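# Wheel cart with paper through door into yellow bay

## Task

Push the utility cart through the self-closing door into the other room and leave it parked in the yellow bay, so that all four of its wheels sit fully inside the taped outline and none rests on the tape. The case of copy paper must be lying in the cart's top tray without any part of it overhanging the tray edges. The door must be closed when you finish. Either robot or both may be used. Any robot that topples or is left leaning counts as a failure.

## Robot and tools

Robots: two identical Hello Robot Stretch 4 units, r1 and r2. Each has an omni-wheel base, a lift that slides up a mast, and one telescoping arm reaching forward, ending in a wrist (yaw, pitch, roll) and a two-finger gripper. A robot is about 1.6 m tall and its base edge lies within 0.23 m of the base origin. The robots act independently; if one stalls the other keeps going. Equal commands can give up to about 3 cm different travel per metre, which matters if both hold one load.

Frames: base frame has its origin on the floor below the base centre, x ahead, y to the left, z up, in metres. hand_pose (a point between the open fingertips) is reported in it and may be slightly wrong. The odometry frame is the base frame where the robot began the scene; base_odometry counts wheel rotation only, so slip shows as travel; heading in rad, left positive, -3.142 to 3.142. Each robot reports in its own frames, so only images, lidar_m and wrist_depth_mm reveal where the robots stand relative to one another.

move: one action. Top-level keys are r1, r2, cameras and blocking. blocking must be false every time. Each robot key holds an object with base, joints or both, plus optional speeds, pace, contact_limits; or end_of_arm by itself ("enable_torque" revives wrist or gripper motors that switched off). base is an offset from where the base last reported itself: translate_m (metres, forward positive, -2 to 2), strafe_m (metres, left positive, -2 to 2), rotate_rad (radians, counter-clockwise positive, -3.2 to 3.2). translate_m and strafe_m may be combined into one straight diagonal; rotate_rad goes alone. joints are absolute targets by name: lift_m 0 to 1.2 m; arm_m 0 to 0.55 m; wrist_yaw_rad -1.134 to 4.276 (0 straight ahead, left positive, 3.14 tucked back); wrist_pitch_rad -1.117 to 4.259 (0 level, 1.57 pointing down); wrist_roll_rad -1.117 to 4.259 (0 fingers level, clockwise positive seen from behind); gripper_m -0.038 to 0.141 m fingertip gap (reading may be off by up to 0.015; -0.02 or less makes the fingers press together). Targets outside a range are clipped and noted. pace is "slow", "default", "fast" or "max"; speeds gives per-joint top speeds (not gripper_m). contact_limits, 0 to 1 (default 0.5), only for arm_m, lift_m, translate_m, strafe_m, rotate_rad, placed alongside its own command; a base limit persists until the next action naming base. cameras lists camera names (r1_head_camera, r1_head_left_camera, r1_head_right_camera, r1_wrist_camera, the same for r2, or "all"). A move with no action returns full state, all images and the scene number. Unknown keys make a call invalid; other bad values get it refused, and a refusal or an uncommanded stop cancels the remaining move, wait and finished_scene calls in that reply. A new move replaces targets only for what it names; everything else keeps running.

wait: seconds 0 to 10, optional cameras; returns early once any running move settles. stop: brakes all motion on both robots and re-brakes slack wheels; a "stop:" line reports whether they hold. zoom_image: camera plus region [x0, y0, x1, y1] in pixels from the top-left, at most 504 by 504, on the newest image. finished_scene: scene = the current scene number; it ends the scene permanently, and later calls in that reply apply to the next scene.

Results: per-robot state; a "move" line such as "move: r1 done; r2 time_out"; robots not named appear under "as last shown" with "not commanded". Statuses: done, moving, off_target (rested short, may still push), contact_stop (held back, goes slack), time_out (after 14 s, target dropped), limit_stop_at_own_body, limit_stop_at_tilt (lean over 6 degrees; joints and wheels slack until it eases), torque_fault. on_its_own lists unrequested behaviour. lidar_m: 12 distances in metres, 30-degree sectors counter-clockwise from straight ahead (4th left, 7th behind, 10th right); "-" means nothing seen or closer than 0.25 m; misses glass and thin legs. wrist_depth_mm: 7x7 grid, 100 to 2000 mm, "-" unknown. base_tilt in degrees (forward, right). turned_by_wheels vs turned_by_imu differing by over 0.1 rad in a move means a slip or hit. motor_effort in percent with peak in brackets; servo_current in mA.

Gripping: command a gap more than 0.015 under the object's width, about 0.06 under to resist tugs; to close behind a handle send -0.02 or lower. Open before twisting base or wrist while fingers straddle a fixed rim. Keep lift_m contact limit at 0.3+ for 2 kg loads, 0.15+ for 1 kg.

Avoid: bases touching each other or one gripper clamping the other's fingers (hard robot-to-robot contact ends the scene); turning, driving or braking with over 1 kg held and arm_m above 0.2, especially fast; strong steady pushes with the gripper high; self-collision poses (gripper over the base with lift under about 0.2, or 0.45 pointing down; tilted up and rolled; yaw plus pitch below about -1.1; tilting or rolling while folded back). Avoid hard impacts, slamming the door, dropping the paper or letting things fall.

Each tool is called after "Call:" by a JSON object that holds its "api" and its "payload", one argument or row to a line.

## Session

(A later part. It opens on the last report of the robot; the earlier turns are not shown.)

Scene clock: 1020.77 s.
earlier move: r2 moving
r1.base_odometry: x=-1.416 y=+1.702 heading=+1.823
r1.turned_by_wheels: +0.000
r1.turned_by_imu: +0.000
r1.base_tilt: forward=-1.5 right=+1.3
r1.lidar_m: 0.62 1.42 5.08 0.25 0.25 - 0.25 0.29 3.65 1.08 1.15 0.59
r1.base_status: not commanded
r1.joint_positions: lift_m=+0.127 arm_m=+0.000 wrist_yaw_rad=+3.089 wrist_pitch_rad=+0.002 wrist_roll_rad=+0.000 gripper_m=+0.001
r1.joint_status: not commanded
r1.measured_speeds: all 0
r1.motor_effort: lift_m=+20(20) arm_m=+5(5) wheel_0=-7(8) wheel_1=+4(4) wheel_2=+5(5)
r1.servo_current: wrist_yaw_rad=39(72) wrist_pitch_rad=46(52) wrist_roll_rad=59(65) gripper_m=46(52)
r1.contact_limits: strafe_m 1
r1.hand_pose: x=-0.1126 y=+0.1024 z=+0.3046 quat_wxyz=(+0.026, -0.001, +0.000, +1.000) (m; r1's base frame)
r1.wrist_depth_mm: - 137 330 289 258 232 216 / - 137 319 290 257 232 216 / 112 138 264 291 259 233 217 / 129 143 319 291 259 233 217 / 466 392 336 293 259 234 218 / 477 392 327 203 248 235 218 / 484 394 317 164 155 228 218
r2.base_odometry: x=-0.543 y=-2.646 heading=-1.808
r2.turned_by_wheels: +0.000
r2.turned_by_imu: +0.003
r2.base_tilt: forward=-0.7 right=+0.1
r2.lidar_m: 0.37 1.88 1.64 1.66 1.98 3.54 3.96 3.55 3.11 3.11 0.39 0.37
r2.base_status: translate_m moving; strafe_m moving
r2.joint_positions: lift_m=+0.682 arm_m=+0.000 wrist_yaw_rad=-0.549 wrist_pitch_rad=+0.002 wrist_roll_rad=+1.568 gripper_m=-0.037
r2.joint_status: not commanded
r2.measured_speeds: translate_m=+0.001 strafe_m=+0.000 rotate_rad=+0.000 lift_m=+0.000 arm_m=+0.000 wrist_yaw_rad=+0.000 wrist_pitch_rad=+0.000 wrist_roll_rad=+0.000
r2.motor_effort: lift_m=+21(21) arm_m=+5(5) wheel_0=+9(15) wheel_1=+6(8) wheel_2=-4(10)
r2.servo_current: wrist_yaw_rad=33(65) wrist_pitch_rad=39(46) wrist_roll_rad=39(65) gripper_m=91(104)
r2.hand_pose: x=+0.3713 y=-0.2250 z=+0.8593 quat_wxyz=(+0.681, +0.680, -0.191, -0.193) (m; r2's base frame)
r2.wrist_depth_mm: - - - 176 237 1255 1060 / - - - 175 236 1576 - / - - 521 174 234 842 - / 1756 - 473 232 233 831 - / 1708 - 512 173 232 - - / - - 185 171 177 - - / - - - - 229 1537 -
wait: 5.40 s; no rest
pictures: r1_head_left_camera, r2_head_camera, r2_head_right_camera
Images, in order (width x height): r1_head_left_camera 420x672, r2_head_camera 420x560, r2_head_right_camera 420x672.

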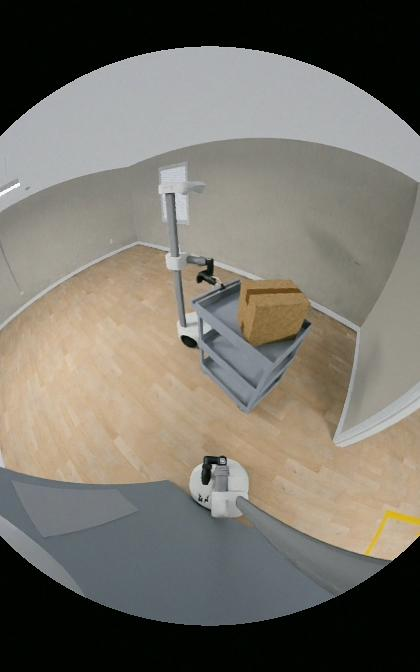

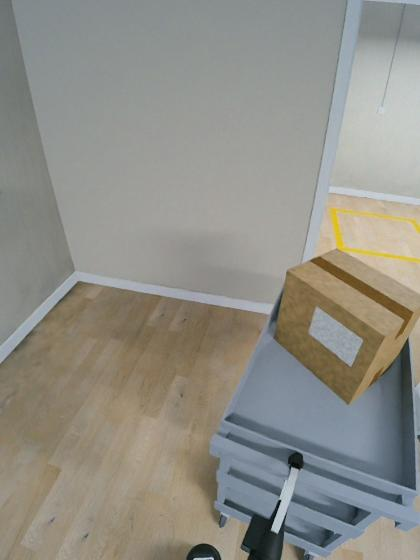

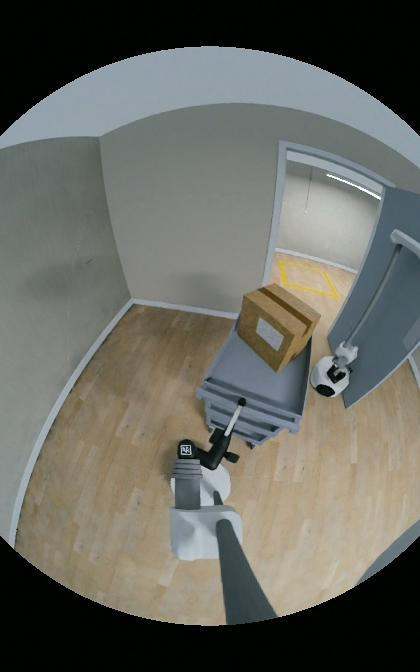

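Call:
{"api": "move", "payload": {
  "r2": {"base": {"translate_m": 0.018, "strafe_m": 0.068}, "pace": "slow"},
  "blocking": false
}}

Call:
{"api": "wait", "payload": {
  "seconds": 1.0
}}

Call:
{"api": "move", "payload": {
  "r2": {"base": {"translate_m": 0.45, "strafe_m": -0.215}, "pace": "slow"},
  "blocking": false,
  "cameras": ["r2_head_camera"]
}}

Call:
{"api": "wait", "payload": {
  "seconds": 5.4,
  "cameras": ["r2_head_camera", "r1_head_left_camera", "r2_head_right_camera"]
}}

Scene clock: 1038.80 s.
earlier move: r2 done
move: r2 moving
r1: as last shown
r1.base_tilt: forward=-1.6 right=+1.3
r1.lidar_m: 0.61 1.41 5.08 0.29 0.25 - 0.25 0.29 3.64 1.08 1.17 0.59
r1.motor_effort: lift_m=+20(20) arm_m=+5(5) wheel_0=-7(7) wheel_1=+4(4) wheel_2=+5(5)
r1.servo_current: wrist_yaw_rad=65(65) wrist_pitch_rad=39(46) wrist_roll_rad=52(52) gripper_m=39(59)
r1.contact_limits: strafe_m 1
r1.wrist_depth_mm: - 137 330 290 256 232 216 / - 137 319 290 258 231 216 / 112 138 264 291 258 233 216 / 129 143 319 290 259 234 217 / 462 392 332 293 260 234 217 / 473 394 329 202 248 235 218 / 480 397 317 164 155 227 218
r2.base_odometry: x=-0.532 y=-2.653 heading=-1.809
r2.turned_by_wheels: -0.001
r2.turned_by_imu: +0.000
r2.base_tilt: forward=-0.7 right=+0.1
r2.lidar_m: 0.39 1.85 1.63 1.62 1.95 3.54 3.97 3.54 3.13 3.13 0.39 0.38
r2.base_status: translate_m moving; strafe_m moving
r2.joint_positions: lift_m=+0.682 arm_m=+0.000 wrist_yaw_rad=-0.549 wrist_pitch_rad=+0.002 wrist_roll_rad=+1.568 gripper_m=-0.037
r2.joint_status: not commanded
r2.measured_speeds: translate_m=+0.013 strafe_m=+0.048 rotate_rad=-0.001 lift_m=+0.000 arm_m=+0.000 wrist_yaw_rad=-0.004 wrist_pitch_rad=+0.000 wrist_roll_rad=+0.000
r2.motor_effort: lift_m=+21(21) arm_m=+4(5) wheel_0=-8(9) wheel_1=+8(9) wheel_2=-7(7)
r2.servo_current: wrist_yaw_rad=46(52) wrist_pitch_rad=39(46) wrist_roll_rad=33(59) gripper_m=104(104)
r2.hand_pose: x=+0.3713 y=-0.2250 z=+0.8593 quat_wxyz=(+0.681, +0.680, -0.191, -0.193) (m; r2's base frame)
r2.wrist_depth_mm: - - - 179 239 1205 1060 / - - - 177 237 1576 - / - - 525 176 236 842 - / 1661 - 473 234 233 831 - / - - 517 174 232 - - / - - 183 171 177 - - / - - - - 229 1499 -
pictures: none

Scene clock: 1039.80 s.
earlier move: r2 moving
r1.base_odometry: x=-1.416 y=+1.702 heading=+1.823
r1.turned_by_wheels: +0.000
r1.turned_by_imu: +0.000
r1.base_tilt: forward=-1.5 right=+1.3
r1.lidar_m: 0.62 1.48 5.08 0.27 0.25 - 0.25 0.30 3.64 1.08 1.14 0.60
r1.base_status: not commanded
r1.joint_positions: lift_m=+0.127 arm_m=+0.000 wrist_yaw_rad=+3.089 wrist_pitch_rad=+0.002 wrist_roll_rad=+0.000 gripper_m=+0.001
r1.joint_status: not commanded
r1.measured_speeds: all 0
r1.motor_effort: lift_m=+20(20) arm_m=+4(5) wheel_0=-7(8) wheel_1=+4(4) wheel_2=+5(5)
r1.servo_current: wrist_yaw_rad=52(65) wrist_pitch_rad=46(52) wrist_roll_rad=65(72) gripper_m=39(59)
r1.contact_limits: strafe_m 1
r1.hand_pose: x=-0.1126 y=+0.1024 z=+0.3046 quat_wxyz=(+0.026, -0.001, +0.000, +1.000) (m; r1's base frame)
r1.wrist_depth_mm: - 137 330 290 258 231 214 / - 138 319 291 259 231 216 / 112 138 264 291 259 234 217 / 129 143 319 291 258 235 217 / 462 389 334 291 260 235 216 / 473 394 329 202 250 234 218 / 480 394 317 164 155 228 218
r2.base_odometry: x=-0.482 y=-2.679 heading=-1.809
r2.turned_by_wheels: +0.000
r2.turned_by_imu: +0.000
r2.base_tilt: forward=-0.6 right=+0.1
r2.lidar_m: 0.38 1.80 1.59 1.59 1.86 3.42 3.96 3.62 3.17 1.60 0.39 0.37
r2.base_status: translate_m moving; strafe_m moving
r2.joint_positions: lift_m=+0.682 arm_m=+0.000 wrist_yaw_rad=-0.551 wrist_pitch_rad=+0.002 wrist_roll_rad=+1.568 gripper_m=-0.037
r2.joint_status: not commanded
r2.measured_speeds: translate_m=+0.004 strafe_m=+0.016 rotate_rad=-0.001 lift_m=+0.000 arm_m=+0.000 wrist_yaw_rad=+0.000 wrist_pitch_rad=+0.000 wrist_roll_rad=+0.000
r2.motor_effort: lift_m=+21(21) arm_m=+4(5) wheel_0=-5(14) wheel_1=+4(9) wheel_2=-7(10)
r2.servo_current: wrist_yaw_rad=39(59) wrist_pitch_rad=46(46) wrist_roll_rad=39(59) gripper_m=98(104)
r2.hand_pose: x=+0.3707 y=-0.2255 z=+0.8593 quat_wxyz=(+0.681, +0.680, -0.191, -0.194) (m; r2's base frame)
r2.wrist_depth_mm: - - - 166 224 1255 - / - - - 167 227 750 - / - - 459 168 227 - - / 1708 - 484 229 229 - - / - - 544 171 230 - - / - - 185 171 178 - - / - - - - - 544 500
wait: 1.00 s; no rest
pictures: none

Scene clock: 1040.30 s.
earlier move: r2 done
move: r2 moving
r1: as last shown
r1.base_tilt: forward=-1.6 right=+1.3
r1.lidar_m: 0.61 1.47 5.08 0.27 0.25 - 0.25 0.28 3.64 1.07 1.16 0.61
r1.motor_effort: lift_m=+20(20) arm_m=+5(5) wheel_0=-7(7) wheel_1=+4(4) wheel_2=+5(5)
r1.servo_current: wrist_yaw_rad=26(52) wrist_pitch_rad=39(46) wrist_roll_rad=46(65) gripper_m=46(52)
r1.contact_limits: strafe_m 1
r1.wrist_depth_mm: - 137 329 290 258 232 215 / - 138 319 290 258 232 216 / 112 138 263 291 259 232 216 / 129 143 320 291 259 234 217 / 459 389 332 293 262 234 218 / 480 392 330 203 249 235 218 / 480 394 317 164 156 228 217
r2.base_odometry: x=-0.490 y=-2.692 heading=-1.809
r2.turned_by_wheels: +0.000
r2.turned_by_imu: +0.000
r2.base_tilt: forward=-0.7 right=+0.1
r2.lidar_m: 0.40 1.81 1.56 1.58 1.91 3.42 3.99 3.60 3.17 1.60 0.36 0.38
r2.base_status: translate_m moving; strafe_m moving
r2.joint_positions: lift_m=+0.682 arm_m=+0.000 wrist_yaw_rad=-0.552 wrist_pitch_rad=+0.002 wrist_roll_rad=+1.568 gripper_m=-0.037
r2.joint_status: not commanded
r2.measured_speeds: translate_m=+0.053 strafe_m=-0.033 rotate_rad=-0.009 lift_m=+0.000 arm_m=+0.000 wrist_yaw_rad=+0.000 wrist_pitch_rad=+0.000 wrist_roll_rad=+0.000
r2.motor_effort: lift_m=+21(21) arm_m=+5(5) wheel_0=+11(11) wheel_1=+1(5) wheel_2=-12(12)
r2.servo_current: wrist_yaw_rad=46(52) wrist_pitch_rad=46(46) wrist_roll_rad=46(52) gripper_m=98(104)
r2.hand_pose: x=+0.3706 y=-0.2256 z=+0.8593 quat_wxyz=(+0.681, +0.680, -0.192, -0.194) (m; r2's base frame)
r2.wrist_depth_mm: - - - 164 222 1281 - / - - 634 165 224 768 - / - - 459 167 226 - - / 1708 - 484 168 229 - - / - - 539 170 230 - - / - - 185 171 176 - - / - - - - - 517 496
pictures: r2_head_camera
Images, in order (width x height): r2_head_camera 420x560.

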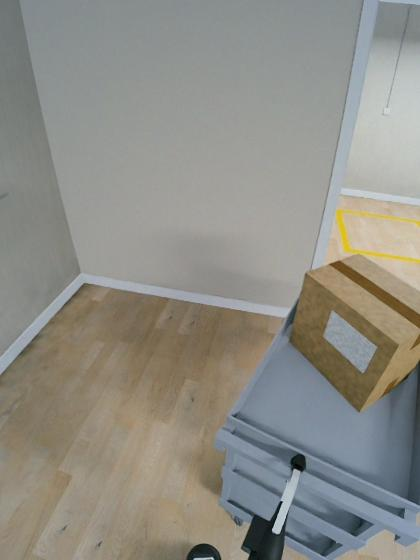

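Scene clock: 1045.70 s.
earlier move: r2 moving
r1.base_odometry: x=-1.416 y=+1.702 heading=+1.823
r1.turned_by_wheels: +0.000
r1.turned_by_imu: +0.000
r1.base_tilt: forward=-1.6 right=+1.3
r1.lidar_m: 0.72 4.38 5.08 0.25 0.25 - 0.25 0.29 3.65 1.07 0.59 0.57
r1.base_status: not commanded
r1.joint_positions: lift_m=+0.127 arm_m=+0.000 wrist_yaw_rad=+3.089 wrist_pitch_rad=+0.002 wrist_roll_rad=+0.000 gripper_m=+0.001
r1.joint_status: not commanded
r1.measured_speeds: all 0
r1.motor_effort: lift_m=+20(20) arm_m=+5(5) wheel_0=-8(8) wheel_1=+4(4) wheel_2=+5(5)
r1.servo_current: wrist_yaw_rad=39(78) wrist_pitch_rad=39(52) wrist_roll_rad=46(65) gripper_m=46(59)
r1.contact_limits: strafe_m 1
r1.hand_pose: x=-0.1126 y=+0.1024 z=+0.3046 quat_wxyz=(+0.026, -0.001, +0.000, +1.000) (m; r1's base frame)
r1.wrist_depth_mm: - 137 330 290 258 233 215 / - 137 319 291 257 233 216 / 112 138 265 289 259 233 216 / 129 143 320 294 260 234 217 / 459 389 334 291 260 234 217 / 480 394 329 202 249 233 217 / 484 392 317 164 156 229 218
r2.base_odometry: x=-0.797 y=-3.066 heading=-1.808
r2.turned_by_wheels: +0.001
r2.turned_by_imu: +0.003
r2.base_tilt: forward=-0.7 right=+0.1
r2.lidar_m: 0.38 1.62 1.63 1.66 1.97 3.61 - 3.51 3.09 1.02 0.38 0.37
r2.base_status: translate_m moving; strafe_m moving
r2.joint_positions: lift_m=+0.682 arm_m=+0.000 wrist_yaw_rad=-0.549 wrist_pitch_rad=+0.002 wrist_roll_rad=+1.568 gripper_m=-0.037
r2.joint_status: not commanded
r2.measured_speeds: all 0
r2.motor_effort: lift_m=+21(21) arm_m=+5(5) wheel_0=+4(15) wheel_1=+5(8) wheel_2=-6(12)
r2.servo_current: wrist_yaw_rad=46(59) wrist_pitch_rad=46(52) wrist_roll_rad=52(59) gripper_m=104(111)
r2.hand_pose: x=+0.3712 y=-0.2251 z=+0.8593 quat_wxyz=(+0.681, +0.680, -0.191, -0.193) (m; r2's base frame)
r2.wrist_depth_mm: - - - 171 230 1708 508 / - - - 171 231 759 - / - - 492 171 230 820 - / - - 477 230 231 - - / - - 525 171 231 - - / - - 186 171 176 - - / - - - - 232 - 500
wait: 5.40 s; no rest
pictures: r1_head_left_camera, r2_head_camera, r2_head_right_camera
Images, in order (width x height): r1_head_left_camera 420x672, r2_head_camera 420x560, r2_head_right_camera 420x672.

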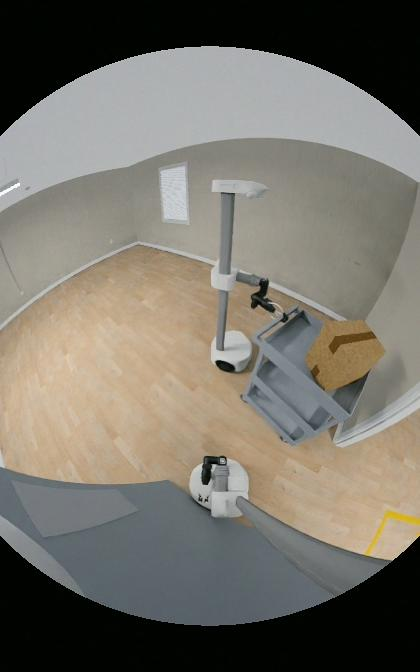

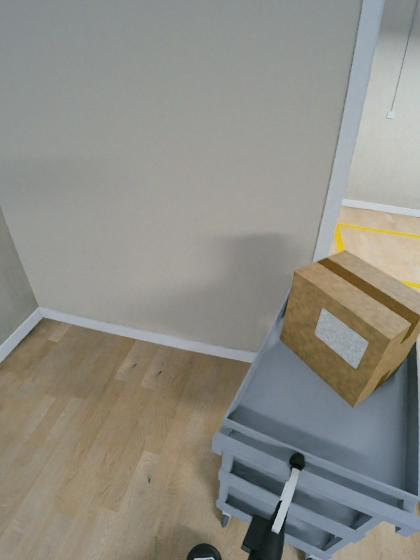

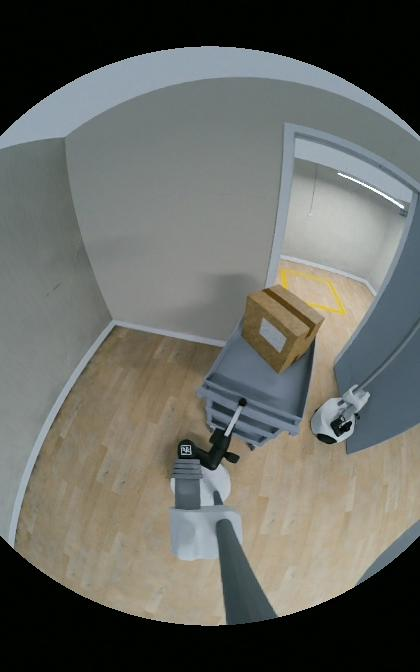

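Call:
{"api": "move", "payload": {
  "r2": {"base": {"translate_m": 0.011, "strafe_m": 0.045}, "pace": "slow"},
  "blocking": false
}}

Call:
{"api": "wait", "payload": {
  "seconds": 0.6
}}

Call:
{"api": "move", "payload": {
  "r2": {"base": {"translate_m": 0.305, "strafe_m": -0.185}, "pace": "slow", "contact_limits": {"translate_m": 0.4}},
  "blocking": false,
  "cameras": ["r2_head_camera"]
}}

Call:
{"api": "wait", "payload": {
  "seconds": 4.0,
  "cameras": ["r2_head_camera", "r1_head_left_camera", "r2_head_left_camera"]
}}

Scene clock: 1063.97 s.
earlier move: r2 done
move: r2 moving
r1: as last shown
r1.lidar_m: 0.74 4.37 5.09 0.28 0.25 - 0.25 0.30 3.65 1.08 0.56 0.57
r1.motor_effort: lift_m=+20(20) arm_m=+5(5) wheel_0=-7(7) wheel_1=+4(4) wheel_2=+5(5)
r1.servo_current: wrist_yaw_rad=52(59) wrist_pitch_rad=46(46) wrist_roll_rad=33(65) gripper_m=39(52)
r1.contact_limits: strafe_m 1
r1.wrist_depth_mm: - 137 330 287 259 232 216 / - 137 319 290 259 233 216 / 112 138 264 291 258 233 216 / 129 142 320 293 259 234 218 / 455 392 334 293 260 234 217 / 477 394 330 203 250 234 217 / 480 397 317 164 155 228 217
r2.base_odometry: x=-0.786 y=-3.072 heading=-1.809
r2.turned_by_wheels: -0.001
r2.turned_by_imu: +0.000
r2.base_tilt: forward=-0.7 right=+0.1
r2.lidar_m: 0.38 1.64 1.65 1.63 1.96 3.54 - 3.53 3.11 1.02 0.37 0.37
r2.base_status: translate_m moving; strafe_m moving
r2.joint_positions: lift_m=+0.682 arm_m=+0.000 wrist_yaw_rad=-0.551 wrist_pitch_rad=+0.002 wrist_roll_rad=+1.568 gripper_m=-0.037
r2.joint_status: not commanded
r2.measured_speeds: translate_m=+0.011 strafe_m=+0.048 rotate_rad=+0.001 lift_m=+0.000 arm_m=+0.000 wrist_yaw_rad=-0.014 wrist_pitch_rad=+0.000 wrist_roll_rad=+0.000
r2.motor_effort: lift_m=+21(21) arm_m=+5(5) wheel_0=-8(12) wheel_1=+7(8) wheel_2=-9(9)
r2.servo_current: wrist_yaw_rad=39(52) wrist_pitch_rad=33(46) wrist_roll_rad=59(59) gripper_m=98(104)
r2.hand_pose: x=+0.3708 y=-0.2254 z=+0.8593 quat_wxyz=(+0.681, +0.680, -0.191, -0.193) (m; r2's base frame)
r2.wrist_depth_mm: - - - 173 234 1708 504 / - - - 173 234 759 - / - - 496 172 233 842 - / - - 480 232 232 - - / - - 525 171 231 - - / - - 185 171 178 - - / - - - - 230 - 504
pictures: none

Scene clock: 1064.57 s.
earlier move: r2 moving
r1.base_odometry: x=-1.416 y=+1.702 heading=+1.823
r1.turned_by_wheels: +0.000
r1.turned_by_imu: +0.000
r1.base_tilt: forward=-1.5 right=+1.3
r1.lidar_m: 0.74 4.37 5.09 0.26 0.25 - 0.25 0.31 3.66 1.08 0.57 0.59
r1.base_status: not commanded
r1.joint_positions: lift_m=+0.127 arm_m=+0.000 wrist_yaw_rad=+3.089 wrist_pitch_rad=+0.002 wrist_roll_rad=+0.000 gripper_m=+0.001
r1.joint_status: not commanded
r1.measured_speeds: all 0
r1.motor_effort: lift_m=+20(20) arm_m=+5(5) wheel_0=-7(7) wheel_1=+4(4) wheel_2=+5(5)
r1.servo_current: wrist_yaw_rad=59(65) wrist_pitch_rad=46(52) wrist_roll_rad=59(65) gripper_m=52(52)
r1.contact_limits: strafe_m 1
r1.hand_pose: x=-0.1126 y=+0.1024 z=+0.3046 quat_wxyz=(+0.026, -0.001, +0.000, +1.000) (m; r1's base frame)
r1.wrist_depth_mm: - 137 330 290 257 232 216 / - 138 319 291 258 232 216 / 112 138 264 291 259 234 217 / 129 143 320 291 260 234 217 / 459 392 336 291 259 233 217 / 473 392 327 203 249 234 218 / 484 394 319 164 155 228 218
r2.base_odometry: x=-0.759 y=-3.086 heading=-1.809
r2.turned_by_wheels: +0.000
r2.turned_by_imu: +0.000
r2.base_tilt: forward=-0.7 right=+0.1
r2.lidar_m: 0.40 1.61 1.61 1.62 1.90 3.41 - 3.56 3.15 1.04 0.37 0.36
r2.base_status: translate_m moving; strafe_m moving
r2.joint_positions: lift_m=+0.682 arm_m=+0.000 wrist_yaw_rad=-0.551 wrist_pitch_rad=+0.002 wrist_roll_rad=+1.568 gripper_m=-0.037
r2.joint_status: not commanded
r2.measured_speeds: translate_m=+0.007 strafe_m=+0.025 rotate_rad=-0.001 lift_m=+0.000 arm_m=+0.000 wrist_yaw_rad=+0.000 wrist_pitch_rad=+0.000 wrist_roll_rad=+0.000
r2.motor_effort: lift_m=+21(21) arm_m=+4(5) wheel_0=-4(12) wheel_1=+4(9) wheel_2=-9(9)
r2.servo_current: wrist_yaw_rad=59(59) wrist_pitch_rad=39(46) wrist_roll_rad=33(59) gripper_m=91(104)
r2.hand_pose: x=+0.3707 y=-0.2255 z=+0.8593 quat_wxyz=(+0.681, +0.680, -0.191, -0.194) (m; r2's base frame)
r2.wrist_depth_mm: - - - 166 224 1708 - / - - - 167 226 750 - / - - 459 167 227 - - / - - 480 228 229 - - / - 554 535 170 230 - - / - - 185 171 178 - - / - - - - - - 504
wait: 0.60 s; no rest
pictures: none

Scene clock: 1065.07 s.
earlier move: r2 done
move: r2 moving
r1: as last shown
r1.base_tilt: forward=-1.6 right=+1.3
r1.lidar_m: 0.80 4.41 5.08 0.25 0.25 - 0.25 0.30 3.66 1.09 0.57 0.60
r1.motor_effort: lift_m=+20(20) arm_m=+5(5) wheel_0=-7(8) wheel_1=+4(4) wheel_2=+5(5)
r1.servo_current: wrist_yaw_rad=59(59) wrist_pitch_rad=46(52) wrist_roll_rad=46(59) gripper_m=52(52)
r1.contact_limits: strafe_m 1
r1.wrist_depth_mm: - 137 330 290 257 232 214 / - 137 319 290 258 233 216 / 112 138 264 290 259 232 216 / 129 142 322 294 259 233 216 / 459 389 334 294 260 234 218 / 473 392 329 203 248 234 218 / 484 394 319 164 155 228 217
r2.base_odometry: x=-0.763 y=-3.100 heading=-1.809
r2.turned_by_wheels: +0.001
r2.turned_by_imu: +0.001
r2.base_tilt: forward=-0.7 right=+0.1
r2.lidar_m: 0.39 1.62 1.60 1.61 1.94 3.40 - 3.57 3.14 1.05 0.37 0.39
r2.base_status: translate_m moving; strafe_m moving
r2.joint_positions: lift_m=+0.682 arm_m=+0.000 wrist_yaw_rad=-0.552 wrist_pitch_rad=+0.002 wrist_roll_rad=+1.568 gripper_m=-0.037
r2.joint_status: not commanded
r2.measured_speeds: translate_m=+0.053 strafe_m=-0.025 rotate_rad=+0.004 lift_m=+0.000 arm_m=+0.000 wrist_yaw_rad=+0.000 wrist_pitch_rad=+0.000 wrist_roll_rad=+0.000
r2.motor_effort: lift_m=+21(21) arm_m=+5(5) wheel_0=+11(11) wheel_1=+5(5) wheel_2=-11(12)
r2.servo_current: wrist_yaw_rad=52(52) wrist_pitch_rad=33(46) wrist_roll_rad=52(52) gripper_m=104(104)
r2.contact_limits: translate_m 0.4
r2.hand_pose: x=+0.3707 y=-0.2256 z=+0.8593 quat_wxyz=(+0.681, +0.680, -0.191, -0.194) (m; r2's base frame)
r2.wrist_depth_mm: - - - 162 220 1708 - / - - 615 164 223 759 - / - 504 455 166 225 - - / - - 488 167 228 - - / - 559 544 169 229 - - / - - 184 171 176 - - / - - - - 234 - 484
pictures: r2_head_camera
Images, in order (width x height): r2_head_camera 420x560.

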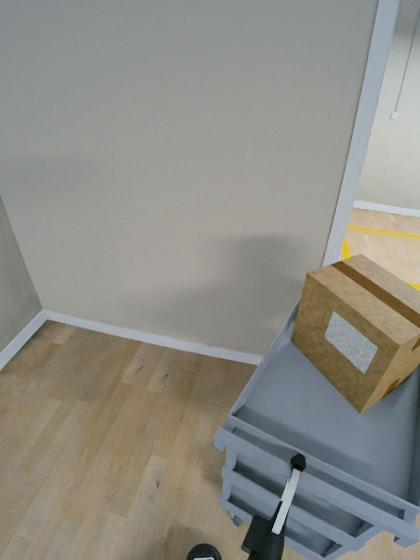

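Scene clock: 1069.07 s.
earlier move: r2 moving
r1.base_odometry: x=-1.416 y=+1.702 heading=+1.823
r1.turned_by_wheels: +0.000
r1.turned_by_imu: +0.000
r1.base_tilt: forward=-1.6 right=+1.3
r1.lidar_m: 0.82 4.38 5.08 0.27 0.25 - 0.25 0.31 3.65 0.72 0.59 0.59
r1.base_status: not commanded
r1.joint_positions: lift_m=+0.127 arm_m=+0.000 wrist_yaw_rad=+3.089 wrist_pitch_rad=+0.002 wrist_roll_rad=+0.000 gripper_m=+0.001
r1.joint_status: not commanded
r1.measured_speeds: all 0
r1.motor_effort: lift_m=+20(20) arm_m=+5(5) wheel_0=-7(8) wheel_1=+4(4) wheel_2=+5(5)
r1.servo_current: wrist_yaw_rad=52(78) wrist_pitch_rad=46(52) wrist_roll_rad=52(65) gripper_m=46(52)
r1.contact_limits: strafe_m 1
r1.hand_pose: x=-0.1126 y=+0.1024 z=+0.3046 quat_wxyz=(+0.026, -0.001, +0.000, +1.000) (m; r1's base frame)
r1.wrist_depth_mm: - 137 330 290 257 232 216 / - 137 319 290 258 232 216 / 112 138 264 291 258 233 217 / 129 143 322 293 259 234 216 / 459 389 332 291 260 235 218 / 477 392 327 203 250 234 217 / 484 397 319 163 155 228 218
r2.base_odometry: x=-1.010 y=-3.338 heading=-1.811
r2.turned_by_wheels: -0.002
r2.turned_by_imu: +0.022
r2.base_tilt: forward=-0.7 right=+0.1
r2.lidar_m: 0.37 1.27 1.69 1.67 2.03 3.82 - 3.43 1.23 0.84 0.38 0.36
r2.base_status: translate_m moving; strafe_m moving
r2.joint_positions: lift_m=+0.682 arm_m=+0.000 wrist_yaw_rad=-0.573 wrist_pitch_rad=+0.002 wrist_roll_rad=+1.568 gripper_m=-0.037
r2.joint_status: not commanded
r2.measured_speeds: all 0
r2.motor_effort: lift_m=+20(21) arm_m=+6(6) wheel_0=+4(14) wheel_1=-2(7) wheel_2=-20(22)
r2.servo_current: wrist_yaw_rad=150(150) wrist_pitch_rad=46(46) wrist_roll_rad=52(65) gripper_m=65(104)
r2.contact_limits: translate_m 0.4
r2.hand_pose: x=+0.3656 y=-0.2299 z=+0.8593 quat_wxyz=(+0.679, +0.678, -0.199, -0.201) (m; r2's base frame)
r2.wrist_depth_mm: - - - 181 245 1661 1160 / - - - 178 239 1863 - / - - 585 174 235 820 - / - 484 469 229 230 831 - / - - 504 168 226 - - / - 156 183 164 178 - - / - - 569 - 219 - -
wait: 4.00 s; no rest
pictures: r1_head_left_camera, r2_head_camera, r2_head_left_camera
Images, in order (width x height): r1_head_left_camera 420x672, r2_head_camera 420x560, r2_head_left_camera 420x672.

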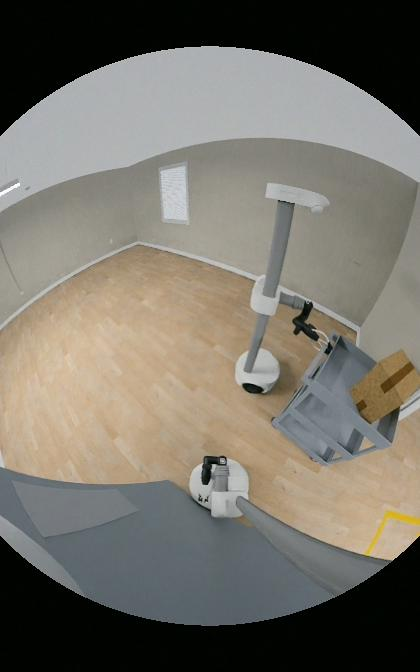

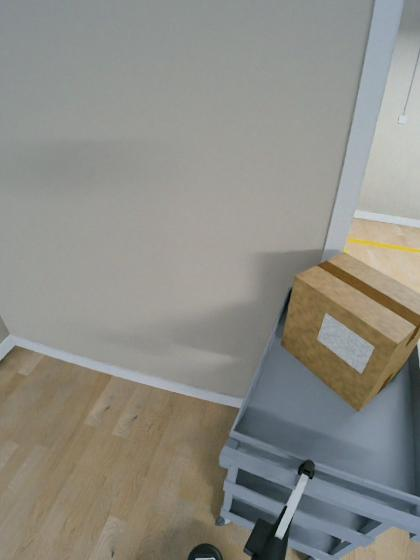

